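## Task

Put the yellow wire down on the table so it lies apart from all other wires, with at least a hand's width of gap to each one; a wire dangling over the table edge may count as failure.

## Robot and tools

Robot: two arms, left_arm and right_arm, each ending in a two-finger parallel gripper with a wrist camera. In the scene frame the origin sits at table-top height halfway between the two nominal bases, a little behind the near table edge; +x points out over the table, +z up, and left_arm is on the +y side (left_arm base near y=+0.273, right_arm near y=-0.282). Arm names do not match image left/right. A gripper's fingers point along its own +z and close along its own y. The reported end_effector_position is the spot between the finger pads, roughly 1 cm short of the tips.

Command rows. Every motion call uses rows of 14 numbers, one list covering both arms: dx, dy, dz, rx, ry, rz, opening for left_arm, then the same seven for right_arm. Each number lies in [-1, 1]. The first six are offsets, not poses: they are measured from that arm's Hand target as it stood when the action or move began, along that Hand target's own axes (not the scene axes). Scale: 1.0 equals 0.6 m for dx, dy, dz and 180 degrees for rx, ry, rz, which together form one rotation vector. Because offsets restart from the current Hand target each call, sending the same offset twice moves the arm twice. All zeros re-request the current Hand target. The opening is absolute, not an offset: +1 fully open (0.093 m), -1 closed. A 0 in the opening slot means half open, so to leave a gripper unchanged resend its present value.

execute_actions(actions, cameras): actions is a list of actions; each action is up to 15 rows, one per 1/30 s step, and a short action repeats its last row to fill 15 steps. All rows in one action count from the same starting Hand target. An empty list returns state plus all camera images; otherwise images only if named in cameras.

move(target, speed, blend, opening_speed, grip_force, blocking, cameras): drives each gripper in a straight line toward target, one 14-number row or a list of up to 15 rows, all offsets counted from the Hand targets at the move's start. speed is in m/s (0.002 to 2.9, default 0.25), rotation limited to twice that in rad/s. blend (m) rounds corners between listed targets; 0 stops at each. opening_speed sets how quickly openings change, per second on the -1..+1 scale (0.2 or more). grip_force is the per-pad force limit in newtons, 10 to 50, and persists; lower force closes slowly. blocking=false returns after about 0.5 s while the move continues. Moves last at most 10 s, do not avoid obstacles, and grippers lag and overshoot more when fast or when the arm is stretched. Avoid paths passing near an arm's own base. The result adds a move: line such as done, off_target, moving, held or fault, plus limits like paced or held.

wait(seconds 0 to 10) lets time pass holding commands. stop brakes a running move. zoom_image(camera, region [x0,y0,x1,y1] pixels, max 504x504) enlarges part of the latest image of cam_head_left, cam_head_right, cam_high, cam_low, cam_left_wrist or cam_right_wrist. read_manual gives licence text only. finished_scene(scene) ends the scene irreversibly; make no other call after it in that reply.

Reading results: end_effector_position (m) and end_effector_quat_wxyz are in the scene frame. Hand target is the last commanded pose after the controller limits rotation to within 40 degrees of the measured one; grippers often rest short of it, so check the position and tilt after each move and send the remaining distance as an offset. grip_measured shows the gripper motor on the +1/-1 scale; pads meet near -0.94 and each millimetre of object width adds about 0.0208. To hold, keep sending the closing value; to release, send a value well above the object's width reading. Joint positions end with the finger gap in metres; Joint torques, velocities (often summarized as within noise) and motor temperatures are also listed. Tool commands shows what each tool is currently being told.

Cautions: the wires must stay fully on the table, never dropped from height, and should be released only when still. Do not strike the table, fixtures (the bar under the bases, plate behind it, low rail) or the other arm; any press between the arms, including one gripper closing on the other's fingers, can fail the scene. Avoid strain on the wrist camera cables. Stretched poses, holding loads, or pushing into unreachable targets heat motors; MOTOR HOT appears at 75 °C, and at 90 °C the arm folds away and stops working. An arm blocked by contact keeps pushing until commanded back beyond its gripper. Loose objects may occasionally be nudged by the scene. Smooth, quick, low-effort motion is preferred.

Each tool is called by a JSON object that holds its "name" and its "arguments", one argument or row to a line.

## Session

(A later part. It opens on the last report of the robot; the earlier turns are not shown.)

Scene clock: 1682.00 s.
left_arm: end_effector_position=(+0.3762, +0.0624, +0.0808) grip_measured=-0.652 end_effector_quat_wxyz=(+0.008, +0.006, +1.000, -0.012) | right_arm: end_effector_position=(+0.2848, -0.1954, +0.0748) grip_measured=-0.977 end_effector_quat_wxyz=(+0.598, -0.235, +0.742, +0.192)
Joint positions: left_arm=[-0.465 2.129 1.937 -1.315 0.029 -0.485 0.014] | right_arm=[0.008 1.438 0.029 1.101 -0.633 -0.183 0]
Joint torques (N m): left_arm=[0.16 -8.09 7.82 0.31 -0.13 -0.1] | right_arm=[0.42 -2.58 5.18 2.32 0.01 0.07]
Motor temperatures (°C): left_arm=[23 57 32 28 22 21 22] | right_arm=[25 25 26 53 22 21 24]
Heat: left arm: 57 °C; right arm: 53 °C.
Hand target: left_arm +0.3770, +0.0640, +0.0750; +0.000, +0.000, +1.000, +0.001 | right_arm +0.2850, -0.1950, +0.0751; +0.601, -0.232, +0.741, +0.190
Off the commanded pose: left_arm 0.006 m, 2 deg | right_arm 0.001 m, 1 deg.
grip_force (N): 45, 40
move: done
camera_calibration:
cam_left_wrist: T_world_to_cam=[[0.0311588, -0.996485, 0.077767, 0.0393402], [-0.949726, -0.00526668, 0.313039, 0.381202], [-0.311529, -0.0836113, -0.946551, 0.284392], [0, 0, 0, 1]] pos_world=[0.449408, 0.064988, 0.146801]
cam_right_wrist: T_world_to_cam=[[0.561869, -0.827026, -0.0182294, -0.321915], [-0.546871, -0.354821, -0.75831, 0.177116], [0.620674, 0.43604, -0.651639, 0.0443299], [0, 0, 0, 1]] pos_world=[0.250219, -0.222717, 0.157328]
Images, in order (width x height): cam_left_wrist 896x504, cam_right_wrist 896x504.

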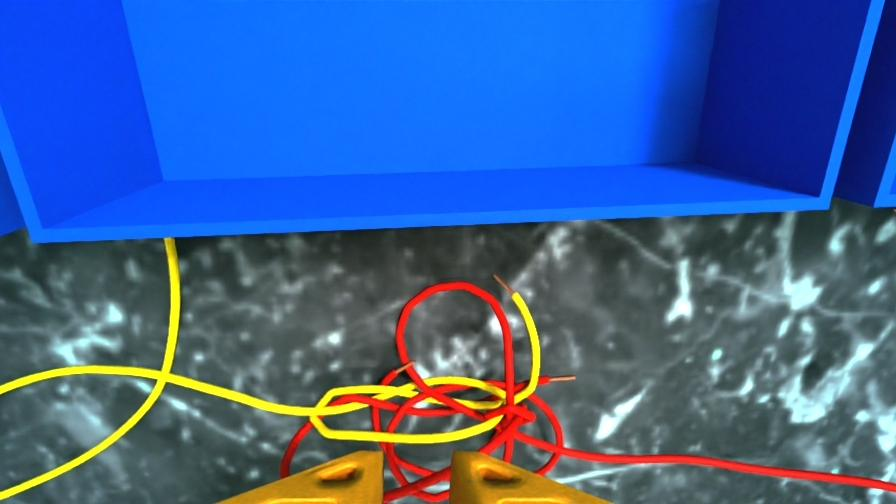

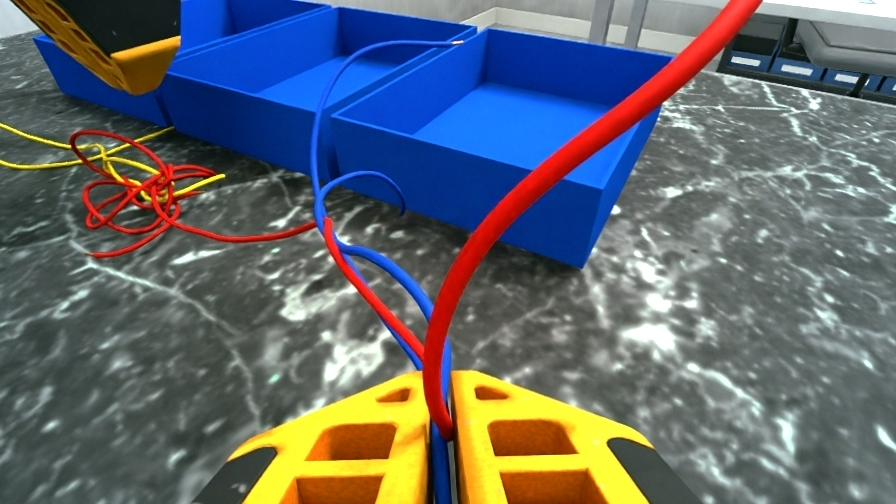

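{"name": "move", "arguments": {
  "target": [0.0317, 0.0317, 0.0417, 0, 0, 0.5, -0.7, 0, 0, 0, 0, 0, 0, -1.0],
  "speed": 0.4,
  "cameras": ["cam_left_wrist"]
}}

{"name": "zoom_image", "arguments": {
  "camera": "cam_left_wrist",
  "region": [320, 280, 560, 500]
}}

Scene clock: 1850.47 s.
left_arm: end_effector_position=(+0.3563, +0.0787, +0.0370) grip_measured=-0.698 end_effector_quat_wxyz=(-0.015, +0.704, +0.710, -0.008) | right_arm: end_effector_position=(+0.2848, -0.1954, +0.0748) grip_measured=-0.977 end_effector_quat_wxyz=(+0.598, -0.235, +0.742, +0.192)
Joint positions: left_arm=[-0.457 2.099 1.716 -1.183 0.023 1.074 0.012] | right_arm=[0.008 1.438 0.029 1.101 -0.633 -0.183 0]
Joint torques (N m): left_arm=[1.14 -13.22 4.67 0.42 0.01 0.23] | right_arm=[0.4 -2.59 5.19 2.32 0.01 0.06]
Motor temperatures (°C): left_arm=[23 65 37 27 22 21 21] | right_arm=[25 25 26 54 22 21 24]
Heat: left arm: 65 °C; right arm: 54 °C.
Hand target: left_arm +0.3580, +0.0829, +0.0499; -0.001, +0.707, +0.707, +0.001 | right_arm +0.2850, -0.1950, +0.0751; +0.601, -0.232, +0.741, +0.190
Off the commanded pose: left_arm 0.014 m, 2 deg | right_arm 0.001 m, 1 deg.
grip_force (N): 45, 40
move: off_target (left_arm)
camera_calibration:
cam_left_wrist: T_world_to_cam=[[-0.994874, -0.0538101, 0.085615, 0.3507], [-0.0217104, 0.940578, 0.338884, -0.0299863], [-0.098763, 0.335288, -0.936925, 0.12898], [0, 0, 0, 1]] pos_world=[0.36099, 0.00383026, 0.100981]
Images, in order (width x height): cam_left_wrist 896x504.

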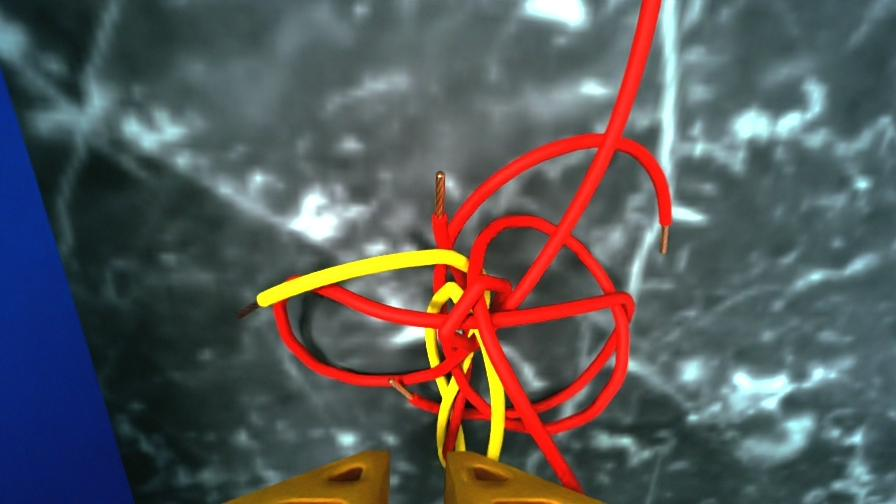

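Scaled by 2.100.

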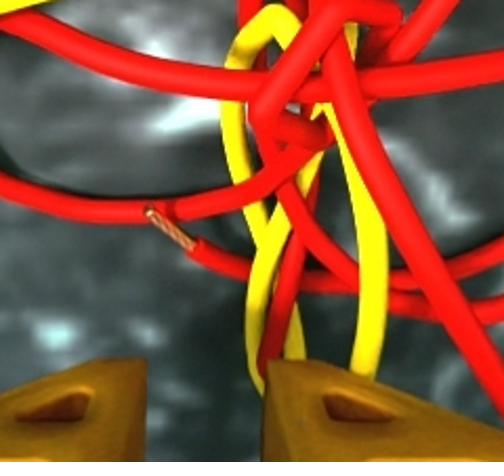

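{"name": "move", "arguments": {
  "target": [
    [0, 0, -0.04, 0, 0, 0, -0.77, 0, 0, 0, 0, 0, 0, -1.0],
    [0.011, -0.0292, -0.04, 0, 0, 0, -0.77, 0, 0, 0, 0, 0, 0, -1.0]
  ],
  "speed": 0.15,
  "blend": [0.005, 0],
  "cameras": ["cam_left_wrist"]
}}

{"name": "zoom_image", "arguments": {
  "camera": "cam_left_wrist",
  "region": [340, 300, 520, 480]
}}

Scene clock: 1922.03 s.
left_arm: end_effector_position=(+0.3442, +0.0847, +0.0655) grip_measured=-0.768 end_effector_quat_wxyz=(-0.003, +0.704, +0.710, -0.004) | right_arm: end_effector_position=(+0.2848, -0.1954, +0.0748) grip_measured=-0.977 end_effector_quat_wxyz=(+0.598, -0.235, +0.742, +0.192)
Joint positions: left_arm=[-0.457 2.002 1.682 -1.221 0.023 1.074 0.008] | right_arm=[0.008 1.438 0.029 1.101 -0.633 -0.183 0]
Joint torques (N m): left_arm=[0.66 -11.77 4.82 0.29 0.01 0.17] | right_arm=[0.4 -2.59 5.19 2.32 0.01 0.07]
Motor temperatures (°C): left_arm=[23 79 35 27 22 21 21] | right_arm=[25 25 26 54 22 21 24]
Heat: left arm: 79 °C; right arm: 54 °C. Fold the left arm in close to its base, or ease its load, before you think long.
Hand target: left_arm +0.3405, +0.0895, +0.0740; +0.000, +0.707, +0.707, +0.001 | right_arm +0.2850, -0.1950, +0.0751; +0.601, -0.232, +0.741, +0.190
Off the commanded pose: left_arm 0.010 m, 1 deg | right_arm 0.001 m, 1 deg.
MOTOR HOT: joint 2 (shoulder) of the left arm reports 79 °C; the controller's stop level is 90 °C. To cool a motor, set the load down, stop pushing, or move to a pose that needs little force.
grip_force (N): 45, 40
move: done
camera_calibration:
cam_left_wrist: T_world_to_cam=[[-0.996665, -0.0517704, 0.0630838, 0.338376], [-0.0283976, 0.944722, 0.32664, -0.0426678], [-0.0765069, 0.323759, -0.943041, 0.14613], [0, 0, 0, 1]] pos_world=[0.347215, 0.0105161, 0.130398]
Images, in order (width x height): cam_left_wrist 896x504.

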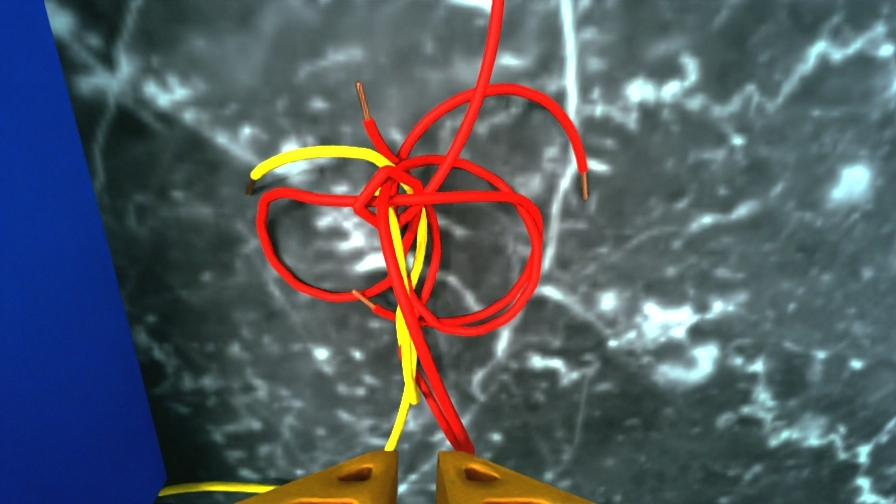

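Scaled by 2.800.

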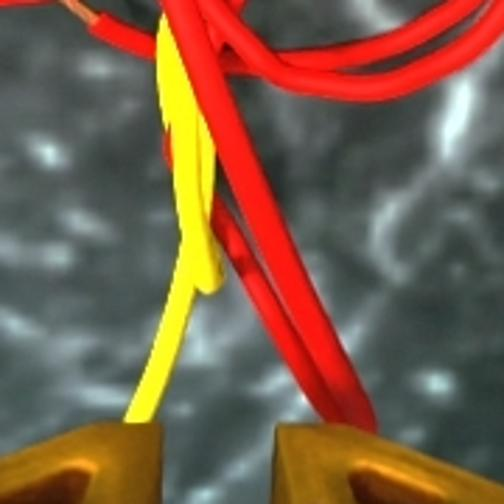

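{"name": "move", "arguments": {
  "target": [
    [0, 0, -0.083, 0, 0, 0, -0.77, 0, 0, 0, 0, 0, 0, -1.0],
    [0.0842, -0.0342, -0.175, 0, 0, -0.5, -0.77, 0, 0, 0, 0, 0, 0, -1.0],
    [0.0842, -0.0342, -0.14, 0, 0, -0.5, -0.77, 0, 0, 0, 0, 0, 0, -1.0]
  ],
  "speed": [0.15, 0.4, 0.1],
  "blend": [0.02, 0.005, 0],
  "cameras": ["cam_left_wrist"]
}}

{"name": "zoom_image", "arguments": {
  "camera": "cam_left_wrist",
  "region": [330, 150, 650, 420]
}}

Scene clock: 2024.13 s.
left_arm: end_effector_position=(+0.3219, +0.1368, +0.1492) grip_measured=-0.768 end_effector_quat_wxyz=(-0.015, +0.009, +1.000, +0.004) | right_arm: end_effector_position=(+0.2848, -0.1954, +0.0748) grip_measured=-0.977 end_effector_quat_wxyz=(+0.598, -0.235, +0.742, +0.192)
Joint positions: left_arm=[-0.349 1.857 1.808 -1.517 0.023 -0.363 0.008] | right_arm=[0.008 1.438 0.029 1.101 -0.633 -0.183 0]
Joint torques (N m): left_arm=[0.81 -10.92 4.77 0.49 -0.02 -0.1] | right_arm=[0.4 -2.58 5.18 2.32 0.01 0.07]
Motor temperatures (°C): left_arm=[23 76 34 26 22 21 21] | right_arm=[25 25 25 54 22 21 24]
Heat: left arm: 76 °C; right arm: 54 °C. Fold the left arm in close to its base, or ease its load, before you think long.
Hand target: left_arm +0.3199, +0.1398, +0.1580; +0.000, +0.000, +1.000, +0.001 | right_arm +0.2850, -0.1950, +0.0751; +0.601, -0.232, +0.741, +0.190
Off the commanded pose: left_arm 0.010 m, 2 deg | right_arm 0.001 m, 1 deg.
MOTOR HOT: still on. Joint 2 (shoulder) of the left arm reports 76 °C.
grip_force (N): 45, 40
move: done
camera_calibration:
cam_left_wrist: T_world_to_cam=[[0.0279804, -0.998673, 0.0432348, 0.116347], [-0.934304, -0.0107512, 0.356316, 0.298045], [-0.355378, -0.0503643, -0.933365, 0.345969], [0, 0, 0, 1]] pos_world=[0.398159, 0.136821, 0.211687]
Images, in order (width x height): cam_left_wrist 896x504.

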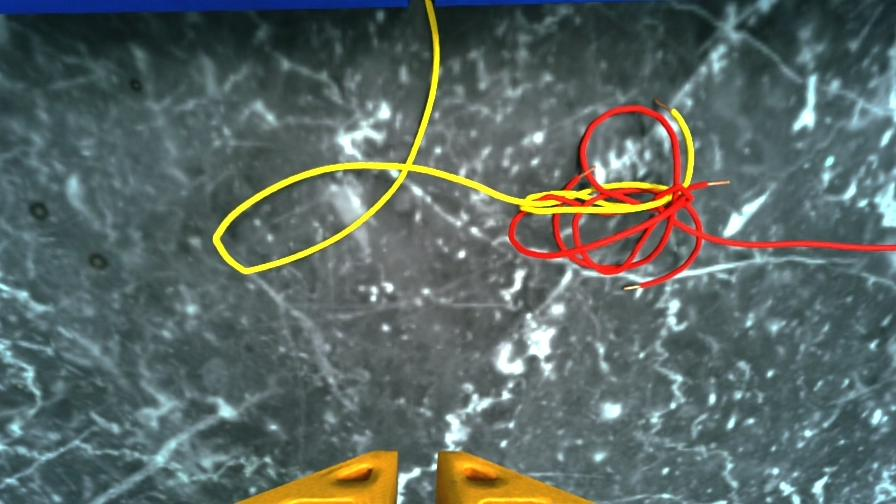

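Scaled by 1.575.

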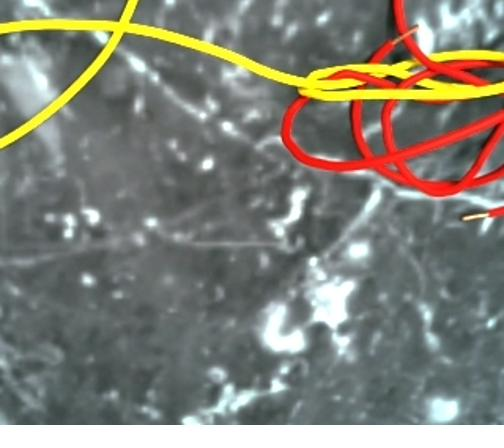

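{"name": "move", "arguments": {
  "target": [
    [-0.0602, -0.0197, 0.1467, 0, 0, 0.5, -0.55, 0.0734, 0, 0.0154, 0, 0, 0, -1.0],
    [-0.0602, -0.0197, 0.2217, 0, 0, 0.5, -0.55, 0.0734, 0, 0.0154, 0, 0, 0, -0.3]
  ],
  "speed": [0.4, 0.07],
  "cameras": ["cam_left_wrist", "cam_right_wrist"]
}}

Scene clock: 2144.03 s.
left_arm: end_effector_position=(+0.3584, +0.1246, +0.0361) grip_measured=-0.552 end_effector_quat_wxyz=(+0.013, +0.704, +0.710, +0.004) | right_arm: end_effector_position=(+0.2748, -0.1930, +0.0142) grip_measured=-0.301 end_effector_quat_wxyz=(+0.545, -0.230, +0.779, +0.207)
Joint positions: left_arm=[-0.349 1.976 1.522 -1.053 0.023 1.18 0.019] | right_arm=[0.008 1.919 0.003 1.463 -0.638 -0.206 0.031]
Joint torques (N m): left_arm=[0.76 -7.32 4.94 0.57 0.06 0.21] | right_arm=[-0.47 -3.97 3.23 2.91 -0.14 -0.13]
Motor temperatures (°C): left_arm=[23 74 32 26 22 21 21] | right_arm=[25 25 25 55 22 21 24]
Heat: left arm: 74 °C; right arm: 55 °C. Fold the left arm in close to its base, or ease its load, before you think long.
Hand target: left_arm +0.3560, +0.1283, +0.0250; -0.001, +0.707, +0.707, +0.001 | right_arm +0.2850, -0.1949, +0.0301; +0.601, -0.232, +0.741, +0.189
Off the commanded pose: left_arm 0.012 m, 2 deg | right_arm 0.019 m, 8 deg.
MOTOR HOT: still on. Joint 2 (shoulder) of the left arm reports 74 °C.
joint sent to its limit (right arm) — joint 4 (wrist pitch), upper limit. The joint targets are off in orientation, not in position.
grip_force (N): 45, 40
move: off_target (left_arm, right_arm); target 2's new opening was sent with right_arm's hand 0.019 m and 8 deg from that target
camera_calibration:
cam_left_wrist: T_world_to_cam=[[-0.998162, -0.0528475, 0.0296579, 0.358379], [-0.0408089, 0.94797, 0.315733, -0.0660239], [-0.0448004, 0.313942, -0.948385, 0.0965867], [0, 0, 0, 1]] pos_world=[0.359353, 0.0512055, 0.101818]
cam_right_wrist: T_world_to_cam=[[0.566487, -0.819732, -0.0844465, -0.314309], [-0.636574, -0.370218, -0.676544, 0.14707], [0.523322, 0.43701, -0.731544, 0.038208], [0, 0, 0, 1]] pos_world=[0.251678, -0.219899, 0.100908]
Images, in order (width x height): cam_left_wrist 896x504, cam_right_wrist 896x504.

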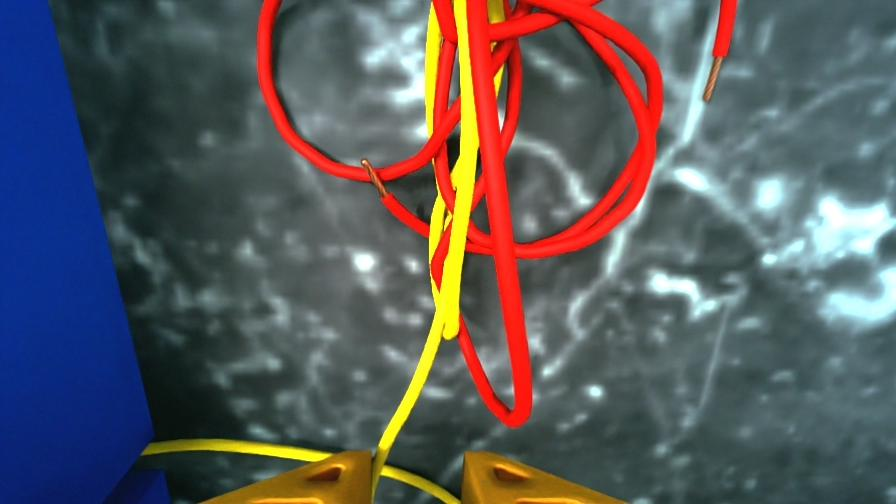

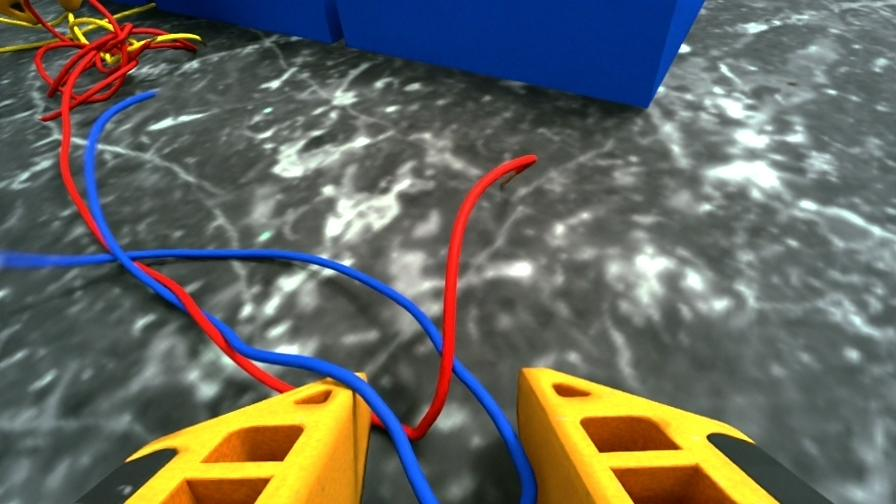

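{"name": "move", "arguments": {
  "target": [
    [0, 0, -0.0833, 0, 0, 0, -0.763, 0, 0, -0.083, 0, 0, 0, -0.3],
    [-0.0755, -0.0073, -0.075, 0, 0, 0, -0.763, -0.0812, 0, -0.1002, 0, 0, 0, -0.3],
    [-0.0755, -0.0073, 0.015, 0, 0, 0, -0.763, -0.0812, 0, -0.1002, 0, 0, 0, -0.3]
  ],
  "speed": [0.15, 0.15, 0.06],
  "blend": [0.02, 0.005, 0],
  "cameras": ["cam_left_wrist", "cam_right_wrist"]
}}

{"name": "zoom_image", "arguments": {
  "camera": "cam_left_wrist",
  "region": [330, 280, 530, 504]
}}

Scene clock: 2278.43 s.
left_arm: end_effector_position=(+0.3527, +0.0785, +0.0330) grip_measured=-0.761 end_effector_quat_wxyz=(+0.016, +0.713, +0.701, +0.002) | right_arm: end_effector_position=(+0.2463, -0.2241, +0.0937) grip_measured=-0.301 end_effector_quat_wxyz=(+0.601, -0.233, +0.740, +0.193)
Joint positions: left_arm=[-0.462 2.029 1.591 -1.063 0.022 1.094 0.009] | right_arm=[-0.242 0.847 -0.003 0.474 -0.871 -0.288 0.031]
Joint torques (N m): left_arm=[0.84 -6.94 4.48 0.72 0.02 -0.09] | right_arm=[0.46 -1.65 7.72 1.79 -0.06 -0.09]
Motor temperatures (°C): left_arm=[22 67 32 27 22 21 21] | right_arm=[25 26 23 67 22 21 23]
Heat: left arm: 67 °C; right arm: 67 °C.
Hand target: left_arm +0.3517, +0.0830, +0.0160; +0.000, +0.707, +0.707, +0.001 | right_arm +0.2449, -0.2230, +0.0900; +0.601, -0.232, +0.741, +0.189
Off the commanded pose: left_arm 0.018 m, 2 deg | right_arm 0.004 m, 0 deg.
MOTOR HOT: cleared for the motors of the left arm.
joint sent to its limit (right arm) — joint 3 (elbow), lower limit, where the elbow is as bent as it goes. The joint targets still meet the commanded pose.
grip_force (N): 45, 40
move: off_target (left_arm)
camera_calibration:
cam_left_wrist: T_world_to_cam=[[-0.999263, -0.025606, 0.0286102, 0.348681], [-0.015513, 0.950869, 0.309205, -0.0304419], [-0.0351221, 0.308533, -0.950565, 0.104976], [0, 0, 0, 1]] pos_world=[0.351638, 0.00548608, 0.0992232]
cam_right_wrist: T_world_to_cam=[[0.561214, -0.827413, -0.0206624, -0.323349], [-0.542965, -0.349209, -0.763703, 0.161045], [0.624682, 0.43982, -0.645237, 0.0923764], [0, 0, 0, 1]] pos_world=[0.211204, -0.251934, 0.175914]
Images, in order (width x height): cam_left_wrist 896x504, cam_right_wrist 896x504.

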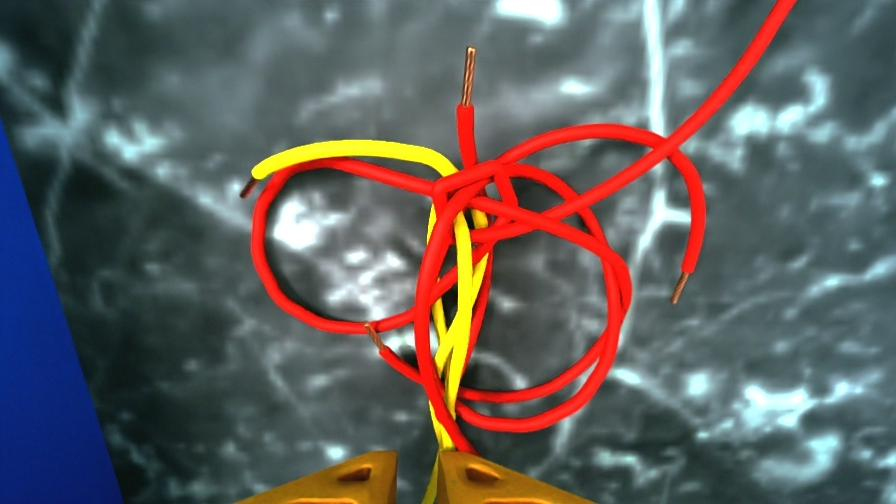

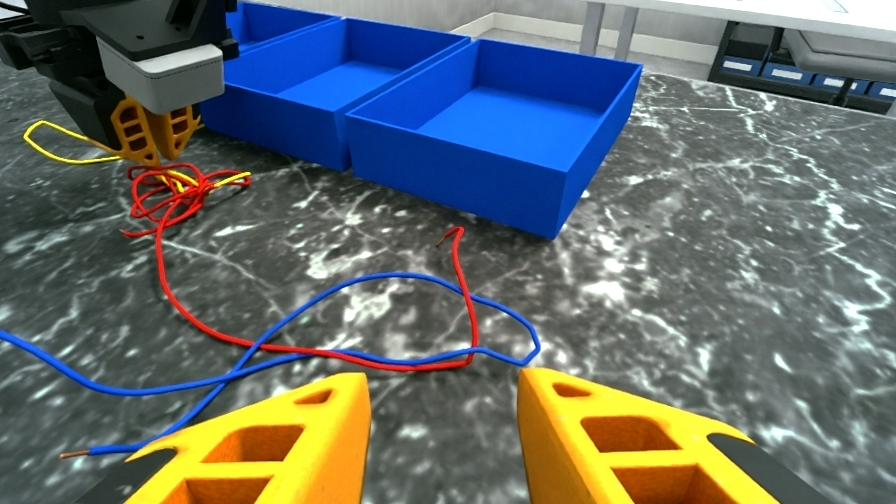

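Scaled by 2.250.

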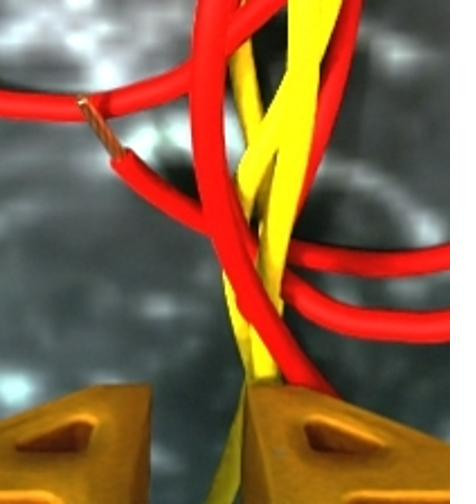

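{"name": "move", "arguments": {
  "target": [
    [0, 0, -0.108, 0, 0, 0, -0.763, 0, 0, 0, 0, 0, 0, -0.3],
    [-0.0775, -0.0145, -0.0983, 0, 0, 0, -0.763, 0, 0, 0, 0, 0, 0, -0.3],
    [-0.0775, -0.0145, -0.0033, 0, 0, 0, -0.763, 0, 0, 0, 0, 0, 0, -0.3]
  ],
  "speed": [0.15, 0.15, 0.06],
  "blend": [0.02, 0.005, 0],
  "cameras": ["cam_left_wrist", "cam_right_wrist"]
}}

{"name": "zoom_image", "arguments": {
  "camera": "cam_left_wrist",
  "region": [300, 280, 560, 504]
}}

{"name": "zoom_image", "arguments": {
  "camera": "cam_right_wrist",
  "region": [20, 80, 280, 280]
}}

Scene clock: 2350.30 s.
left_arm: end_effector_position=(+0.3443, +0.0312, +0.0333) grip_measured=-0.761 end_effector_quat_wxyz=(+0.017, +0.713, +0.701, +0.000) | right_arm: end_effector_position=(+0.2463, -0.2241, +0.0936) grip_measured=-0.301 end_effector_quat_wxyz=(+0.601, -0.233, +0.740, +0.193)
Joint positions: left_arm=[-0.572 2.094 1.695 -1.098 0.019 0.983 0.009] | right_arm=[-0.242 0.847 -0.003 0.474 -0.871 -0.288 0.031]
Joint torques (N m): left_arm=[0.83 -7.73 4.72 0.65 0 -0.09] | right_arm=[0.47 -1.66 7.72 1.79 -0.05 -0.1]
Motor temperatures (°C): left_arm=[22 67 32 27 22 21 21] | right_arm=[25 25 27 53 22 21 23]
Heat: left arm: 67 °C; right arm: 53 °C.
Hand target: left_arm +0.3430, +0.0366, +0.0178; -0.001, +0.707, +0.707, +0.001 | right_arm +0.2449, -0.2229, +0.0900; +0.601, -0.232, +0.741, +0.190
Off the commanded pose: left_arm 0.016 m, 2 deg | right_arm 0.004 m, 0 deg.
joint sent to its limit (right arm) — joint 3 (elbow), lower limit, where the elbow is as bent as it goes. The joint targets still meet the commanded pose.
grip_force (N): 45, 40
move: off_target (left_arm)
camera_calibration:
cam_left_wrist: T_world_to_cam=[[-0.99921, -0.0258298, 0.0302001, 0.338978], [-0.0154268, 0.952475, 0.304225, 0.0143476], [-0.0366229, 0.303519, -0.952121, 0.120287], [0, 0, 0, 1]] pos_world=[0.343337, -0.0414194, 0.0999258]
cam_right_wrist: T_world_to_cam=[[0.56097, -0.827574, -0.0208246, -0.323312], [-0.543361, -0.349105, -0.763469, 0.161038], [0.624557, 0.439599, -0.645509, 0.0923301], [0, 0, 0, 1]] pos_world=[0.211205, -0.251933, 0.175815]
Images, in order (width x height): cam_left_wrist 896x504, cam_right_wrist 896x504.

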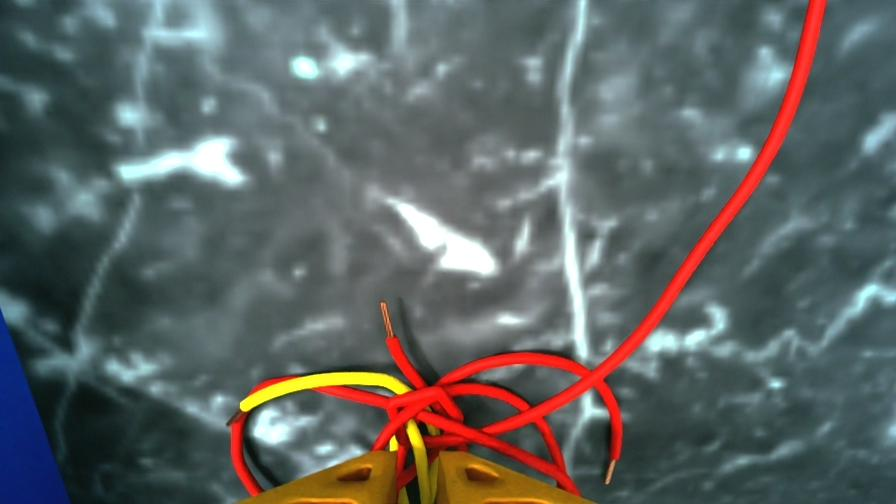

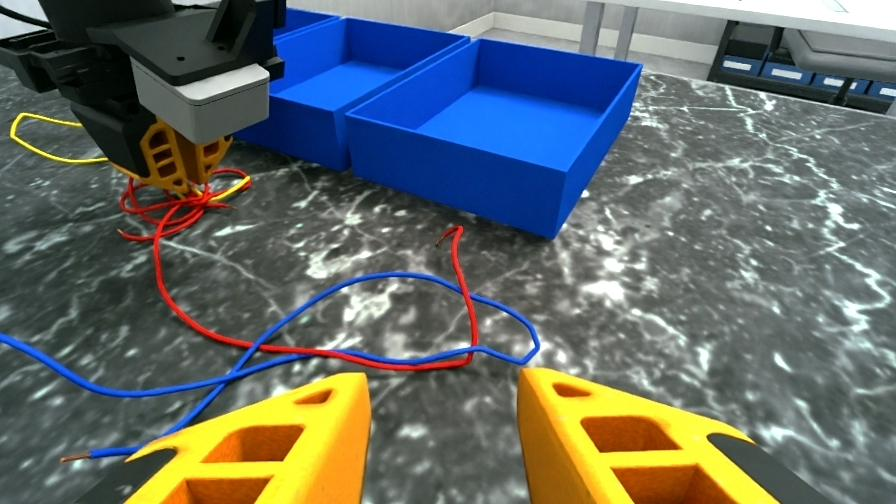

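Scaled by 1.938.

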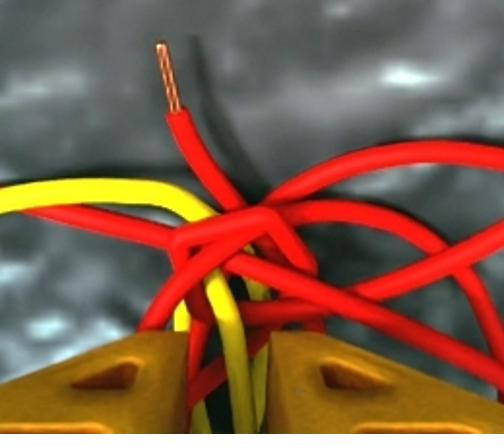

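Scaled by 1.938.

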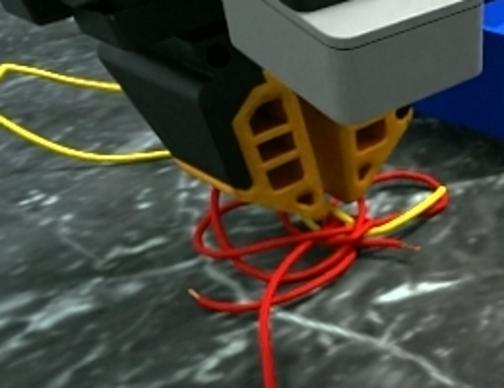

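{"name": "move", "arguments": {
  "target": [0, 0, 0, 0, 0, 0, -1.0, 0, 0, 0, 0, 0, 0, -0.3],
  "speed": 0.06,
  "cameras": ["cam_left_wrist", "cam_right_wrist"]
}}

{"name": "zoom_image", "arguments": {
  "camera": "cam_left_wrist",
  "region": [300, 280, 560, 504]
}}

{"name": "zoom_image", "arguments": {
  "camera": "cam_right_wrist",
  "region": [20, 80, 280, 280]
}}

Scene clock: 2370.43 s.
left_arm: end_effector_position=(+0.3448, +0.0309, +0.0333) grip_measured=-0.978 end_effector_quat_wxyz=(+0.018, +0.713, +0.701, +0.000) | right_arm: end_effector_position=(+0.2463, -0.2241, +0.0936) grip_measured=-0.301 end_effector_quat_wxyz=(+0.601, -0.233, +0.740, +0.193)
Joint positions: left_arm=[-0.572 2.094 1.695 -1.096 0.019 0.983 0] | right_arm=[-0.242 0.847 -0.003 0.474 -0.871 -0.288 0.031]
Joint torques (N m): left_arm=[0.83 -7.75 4.74 0.62 0 -0.09] | right_arm=[0.47 -1.66 7.73 1.79 -0.06 -0.09]
Motor temperatures (°C): left_arm=[22 67 31 27 22 21 21] | right_arm=[25 25 27 52 22 21 23]
Heat: left arm: 67 °C; right arm: 52 °C.
Hand target: left_arm +0.3431, +0.0366, +0.0178; -0.001, +0.707, +0.707, +0.001 | right_arm +0.2449, -0.2229, +0.0900; +0.601, -0.232, +0.741, +0.190
Off the commanded pose: left_arm 0.017 m, 2 deg | right_arm 0.004 m, 0 deg.
joint sent to its limit (right arm) — joint 3 (elbow), lower limit, where the elbow is as bent as it goes. The joint targets still meet the commanded pose.
grip_force (N): 45, 40
move: off_target (left_arm)
camera_calibration:
cam_left_wrist: T_world_to_cam=[[-0.999255, -0.026213, 0.0283077, 0.339558], [-0.0164156, 0.95288, 0.302902, 0.015099], [-0.0349139, 0.302212, -0.952601, 0.119896], [0, 0, 0, 1]] pos_world=[0.343739, -0.0417207, 0.100027]
cam_right_wrist: T_world_to_cam=[[0.56097, -0.827574, -0.0208246, -0.323312], [-0.543361, -0.349105, -0.763469, 0.161038], [0.624557, 0.439599, -0.645509, 0.0923301], [0, 0, 0, 1]] pos_world=[0.211205, -0.251933, 0.175815]
Images, in order (width x height): cam_left_wrist 896x504, cam_right_wrist 896x504.

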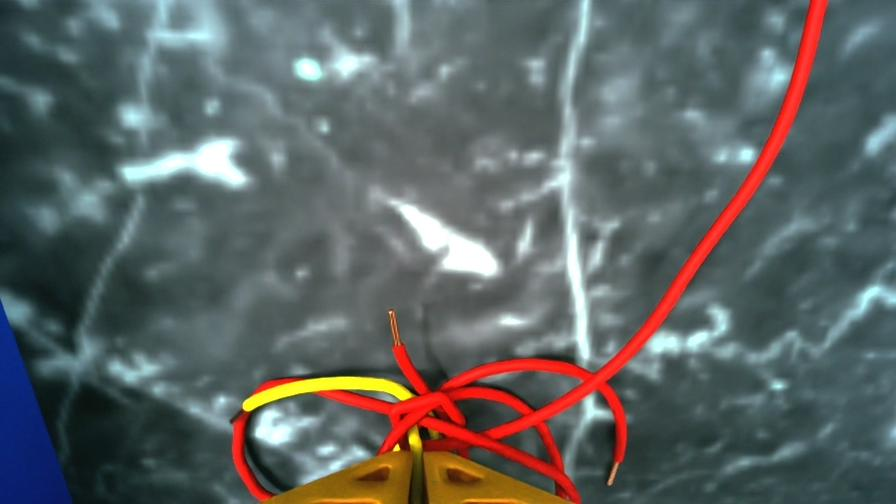

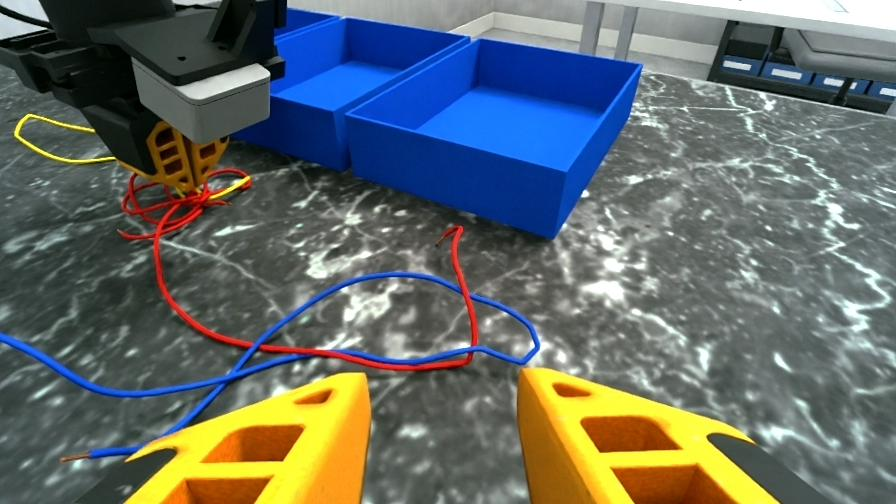

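Scaled by 1.938.

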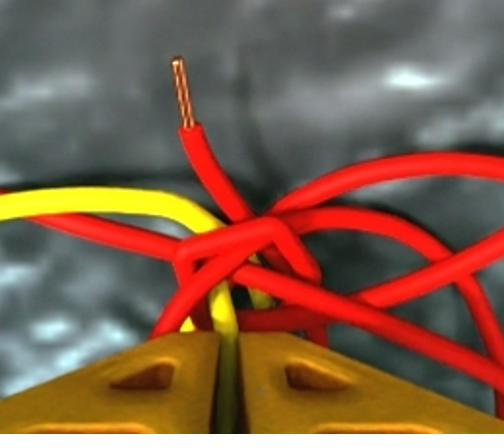

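Scaled by 1.938.

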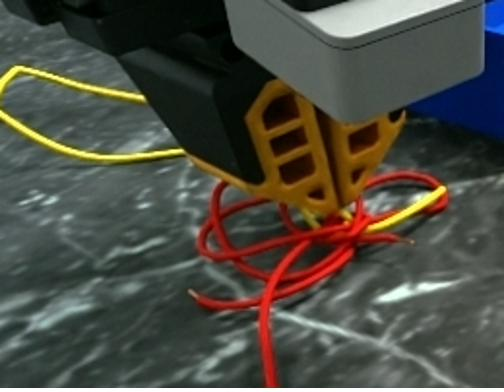

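{"name": "move", "arguments": {
  "target": [0.1167, 0, -0.0867, 0, 0, 0, -1.0, 0, 0, 0, 0, 0, 0, -0.3],
  "speed": 0.08,
  "cameras": ["cam_left_wrist", "cam_right_wrist"]
}}

{"name": "zoom_image", "arguments": {
  "camera": "cam_left_wrist",
  "region": [250, 200, 600, 504]
}}

{"name": "zoom_image", "arguments": {
  "camera": "cam_right_wrist",
  "region": [0, 60, 280, 280]
}}

Scene clock: 2388.57 s.
left_arm: end_effector_position=(+0.3486, +0.1009, +0.0596) grip_measured=-0.978 end_effector_quat_wxyz=(-0.002, +0.704, +0.710, -0.001) | right_arm: end_effector_position=(+0.2463, -0.2241, +0.0936) grip_measured=-0.301 end_effector_quat_wxyz=(+0.601, -0.233, +0.740, +0.193)
Joint positions: left_arm=[-0.416 1.988 1.638 -1.187 0.019 1.113 0] | right_arm=[-0.242 0.847 -0.003 0.474 -0.871 -0.288 0.031]
Joint torques (N m): left_arm=[0.99 -12.05 4.81 0.22 0.09 0.2] | right_arm=[0.46 -1.66 7.73 1.79 -0.06 -0.09]
Motor temperatures (°C): left_arm=[22 67 31 27 22 21 22] | right_arm=[25 25 28 51 22 21 23]
Heat: left arm: 67 °C; right arm: 51 °C.
Hand target: left_arm +0.3430, +0.1064, +0.0700; +0.000, +0.707, +0.707, +0.001 | right_arm +0.2449, -0.2229, +0.0900; +0.601, -0.232, +0.741, +0.190
Off the commanded pose: left_arm 0.013 m, 1 deg | right_arm 0.004 m, 0 deg.
joint sent to its limit (right arm) — joint 3 (elbow), lower limit, where the elbow is as bent as it goes. The joint targets still meet the commanded pose.
grip_force (N): 45, 40
move: off_target (left_arm)
camera_calibration:
cam_left_wrist: T_world_to_cam=[[-0.996927, -0.0537504, 0.0569806, 0.34468], [-0.0320499, 0.943644, 0.329407, -0.0547403], [-0.0714752, 0.326569, -0.942467, 0.133699], [0, 0, 0, 1]] pos_world=[0.351423, 0.0265203, 0.124398]
cam_right_wrist: T_world_to_cam=[[0.56097, -0.827574, -0.0208246, -0.323312], [-0.543361, -0.349105, -0.763469, 0.161038], [0.624557, 0.439599, -0.645509, 0.0923301], [0, 0, 0, 1]] pos_world=[0.211205, -0.251933, 0.175815]
Images, in order (width x height): cam_left_wrist 896x504, cam_right_wrist 896x504.

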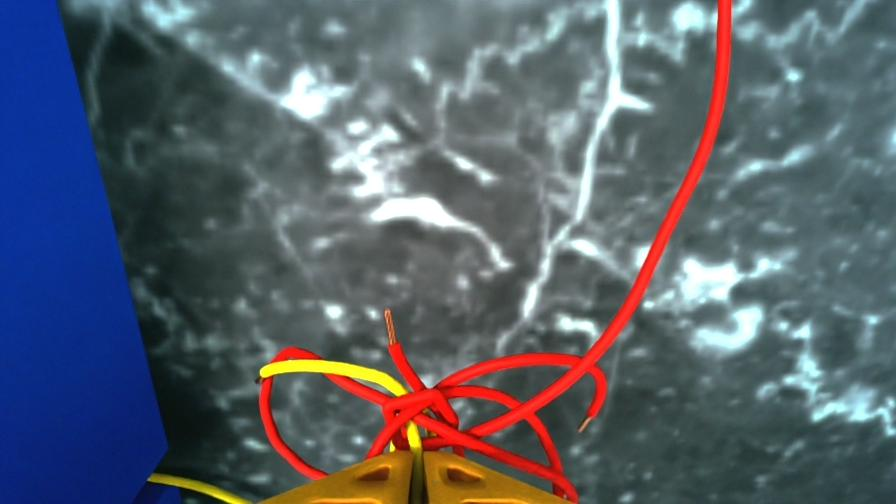

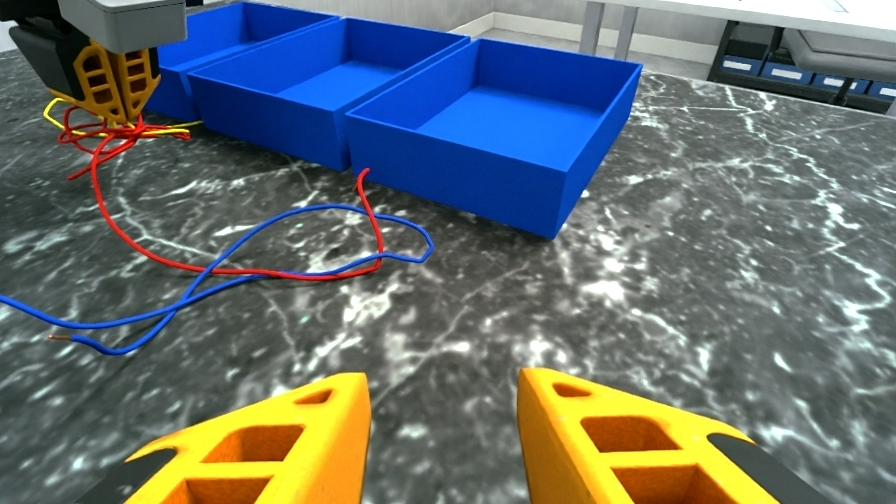

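Scaled by 1.440.

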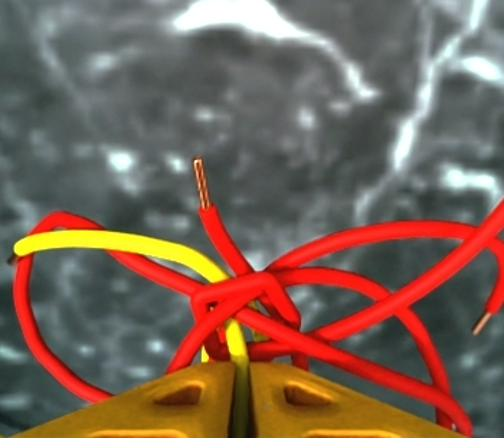

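Scaled by 1.800.

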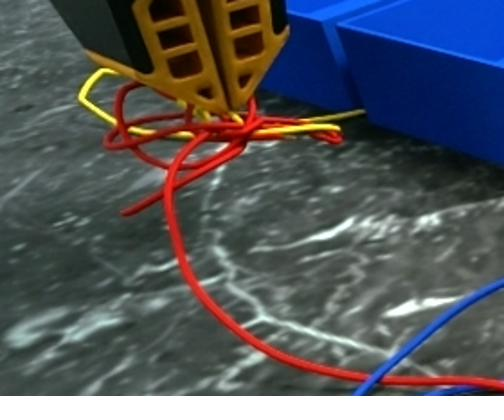

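{"name": "move", "arguments": {
  "target": [0, 0, 0.013, 0, -0.256, 0, -1.0, -0.021, 0.3942, 0.3197, 0.0419, 0.1468, 0.0196, 0.1],
  "speed": 0.2,
  "cameras": ["cam_left_wrist", "cam_right_wrist"]
}}

{"name": "zoom_image", "arguments": {
  "camera": "cam_right_wrist",
  "region": [300, 100, 700, 500]
}}

Scene clock: 2460.00 s.
left_arm: end_effector_position=(+0.3443, +0.1056, +0.0586) grip_measured=-0.978 end_effector_quat_wxyz=(+0.266, +0.648, +0.658, -0.277) | right_arm: end_effector_position=(+0.2623, +0.0723, +0.0600) grip_measured=+0.099 end_effector_quat_wxyz=(+0.420, -0.215, +0.876, +0.097)
Joint positions: left_arm=[-0.092 1.873 1.251 -0.805 0.81 1.381 0] | right_arm=[1.153 1.796 0.935 0.037 0.47 0.433 0.05]
Joint torques (N m): left_arm=[1.01 -9.31 4.56 0.74 0.7 0.25] | right_arm=[0.06 -7.35 11.07 1.66 0.29 0.13]
Motor temperatures (°C): left_arm=[22 86 32 26 22 21 22] | right_arm=[25 25 29 48 22 21 23]
Heat: left arm: 86 °C; right arm: 48 °C. Fold the left arm in close to its base, or ease its load, before you think long.
Hand target: left_arm +0.3430, +0.1065, +0.0622; +0.276, +0.651, +0.651, -0.276 | right_arm +0.2658, +0.0799, +0.0633; +0.424, -0.207, +0.876, +0.101
Off the commanded pose: left_arm 0.004 m, 2 deg | right_arm 0.009 m, 1 deg.
MOTOR HOT: joint 2 (shoulder) of the left arm reports 86 °C; the controller's stop level is 90 °C. To cool a motor, set the load down, stop pushing, or move to a pose that needs little force.
grip_force (N): 45, 40
move: done
camera_calibration:
cam_left_wrist: T_world_to_cam=[[-0.996049, -0.000652721, 0.0887984, 0.332877], [-0.0395292, 0.898694, -0.436792, -0.00676387], [-0.0795175, -0.438576, -0.895169, 0.211629], [0, 0, 0, 1]] pos_world=[0.348123, 0.0991113, 0.15693]
cam_right_wrist: T_world_to_cam=[[0.437282, -0.899305, 0.00596784, -0.0517045], [-0.829083, -0.405691, -0.384754, 0.303804], [0.348432, 0.163298, -0.923, 0.0394229], [0, 0, 0, 1]] pos_world=[0.260752, 0.0703148, 0.153586]
Images, in order (width x height): cam_left_wrist 896x504, cam_right_wrist 896x504.

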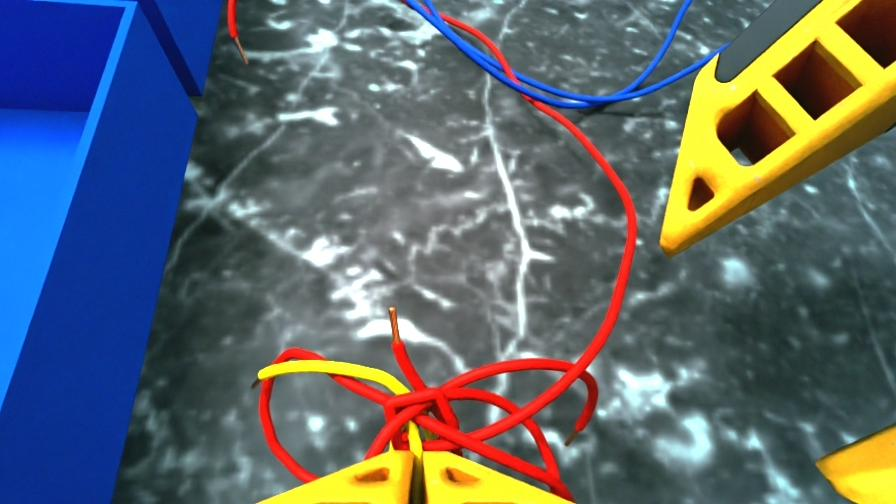

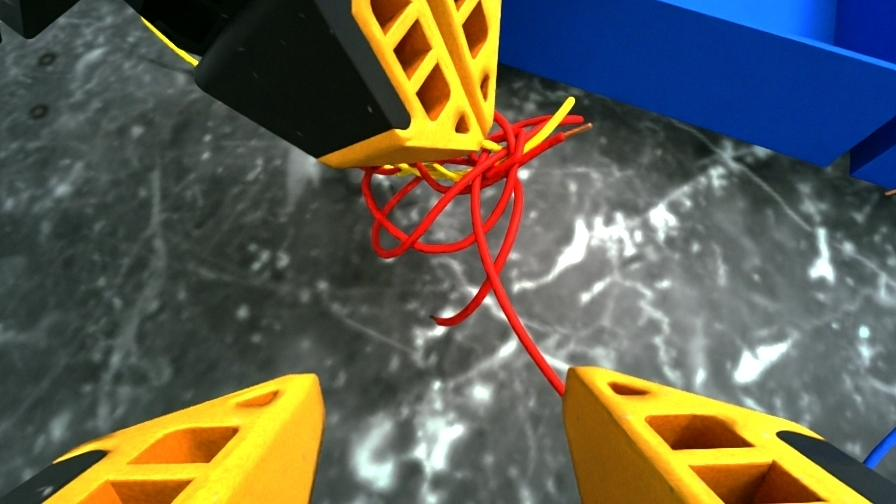

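Scaled by 1.260.

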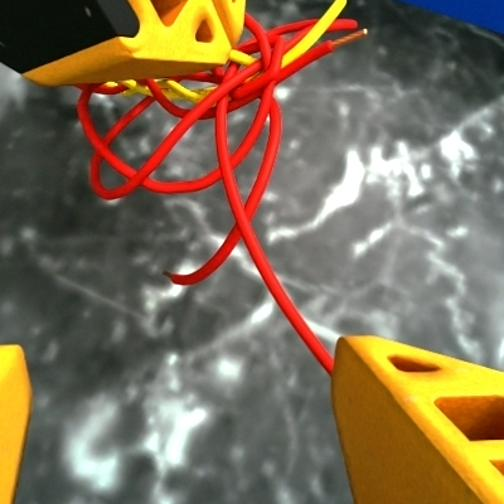

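{"name": "move", "arguments": {
  "target": [
    [0.03, 0, 0.0289, 0, 0, 0, -1.0, -0.0092, -0.0182, 0.1227, 0, 0, 0, 0.1],
    [0.03, 0, 0.0289, 0, 0, 0, -1.0, -0.0092, -0.0182, 0.1227, 0, 0, 0, -1.0]
  ],
  "speed": 0.12,
  "cameras": ["cam_left_wrist", "cam_right_wrist"]
}}

Scene clock: 2491.97 s.
left_arm: end_effector_position=(+0.3485, +0.1041, +0.0492) grip_measured=-0.978 end_effector_quat_wxyz=(+0.288, +0.654, +0.647, -0.266) | right_arm: end_effector_position=(+0.3141, +0.0873, +0.0138) grip_measured=-0.978 end_effector_quat_wxyz=(+0.408, -0.214, +0.883, +0.088)
Joint positions: left_arm=[-0.092 1.873 1.198 -0.697 0.821 1.381 0] | right_arm=[1.048 2.036 1.06 0.152 0.399 0.363 0]
Joint torques (N m): left_arm=[0.83 -6.17 4.45 0.73 0.6 0.2] | right_arm=[-0.84 -9.2 10.73 2.04 0.18 -0.07]
Motor temperatures (°C): left_arm=[22 76 31 27 22 21 22] | right_arm=[25 27 30 45 22 21 23]
Heat: left arm: 76 °C; right arm: 45 °C. Fold the left arm in close to its base, or ease its load, before you think long.
Hand target: left_arm +0.3430, +0.1065, +0.0372; +0.276, +0.651, +0.651, -0.276 | right_arm +0.3253, +0.0977, +0.0220; +0.424, -0.207, +0.876, +0.101
Off the commanded pose: left_arm 0.013 m, 2 deg | right_arm 0.017 m, 3 deg.
MOTOR HOT: still on. Joint 2 (shoulder) of the left arm reports 76 °C.
grip_force (N): 45, 40
move: off_target (left_arm, right_arm); target 2's new opening was sent with right_arm's hand 0.018 m and 3 deg from that target
camera_calibration:
cam_left_wrist: T_world_to_cam=[[-0.999333, 0.00313611, 0.0363715, 0.341324], [-0.0137015, 0.89125, -0.453306, -0.0168061], [-0.0338377, -0.453502, -0.890613, 0.188304], [0, 0, 0, 1]] pos_world=[0.347238, 0.0993042, 0.147673]
cam_right_wrist: T_world_to_cam=[[0.429412, -0.90298, 0.015265, -0.057927], [-0.841271, -0.4061, -0.356856, 0.33865], [0.328433, 0.140397, -0.934035, -0.0153529], [0, 0, 0, 1]] pos_world=[0.314813, 0.0873741, 0.107393]
Images, in order (width x height): cam_left_wrist 896x504, cam_right_wrist 896x504.

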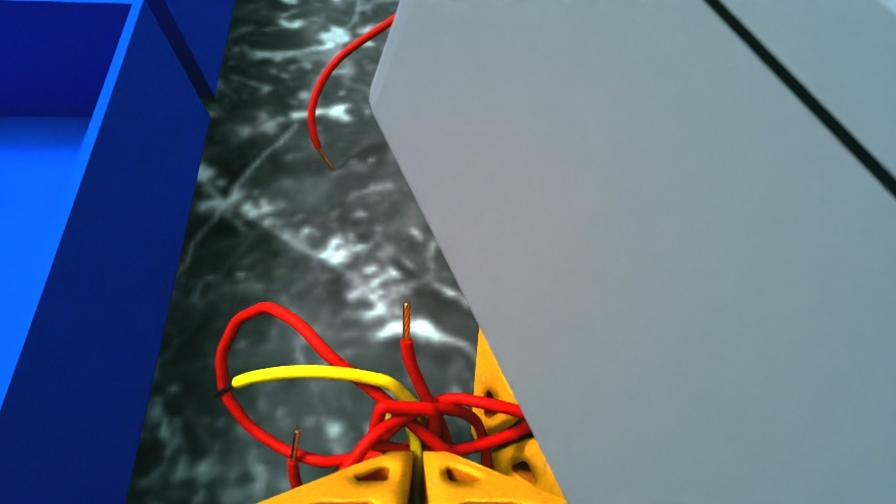

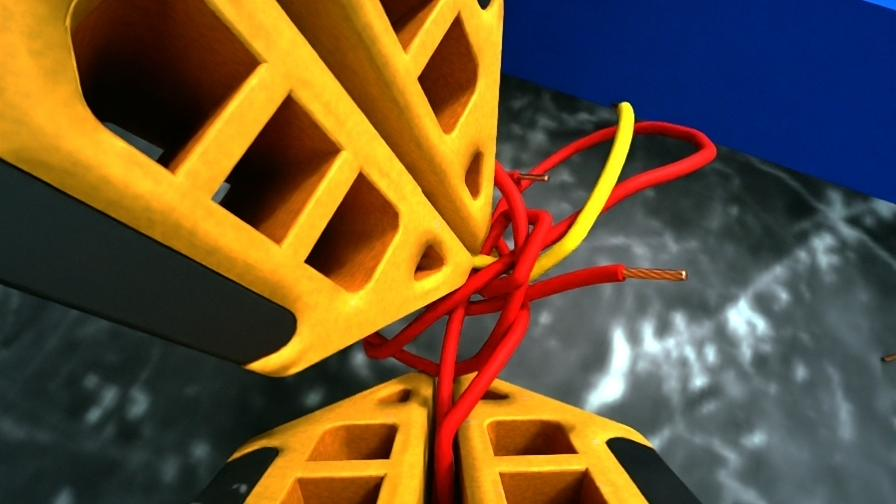

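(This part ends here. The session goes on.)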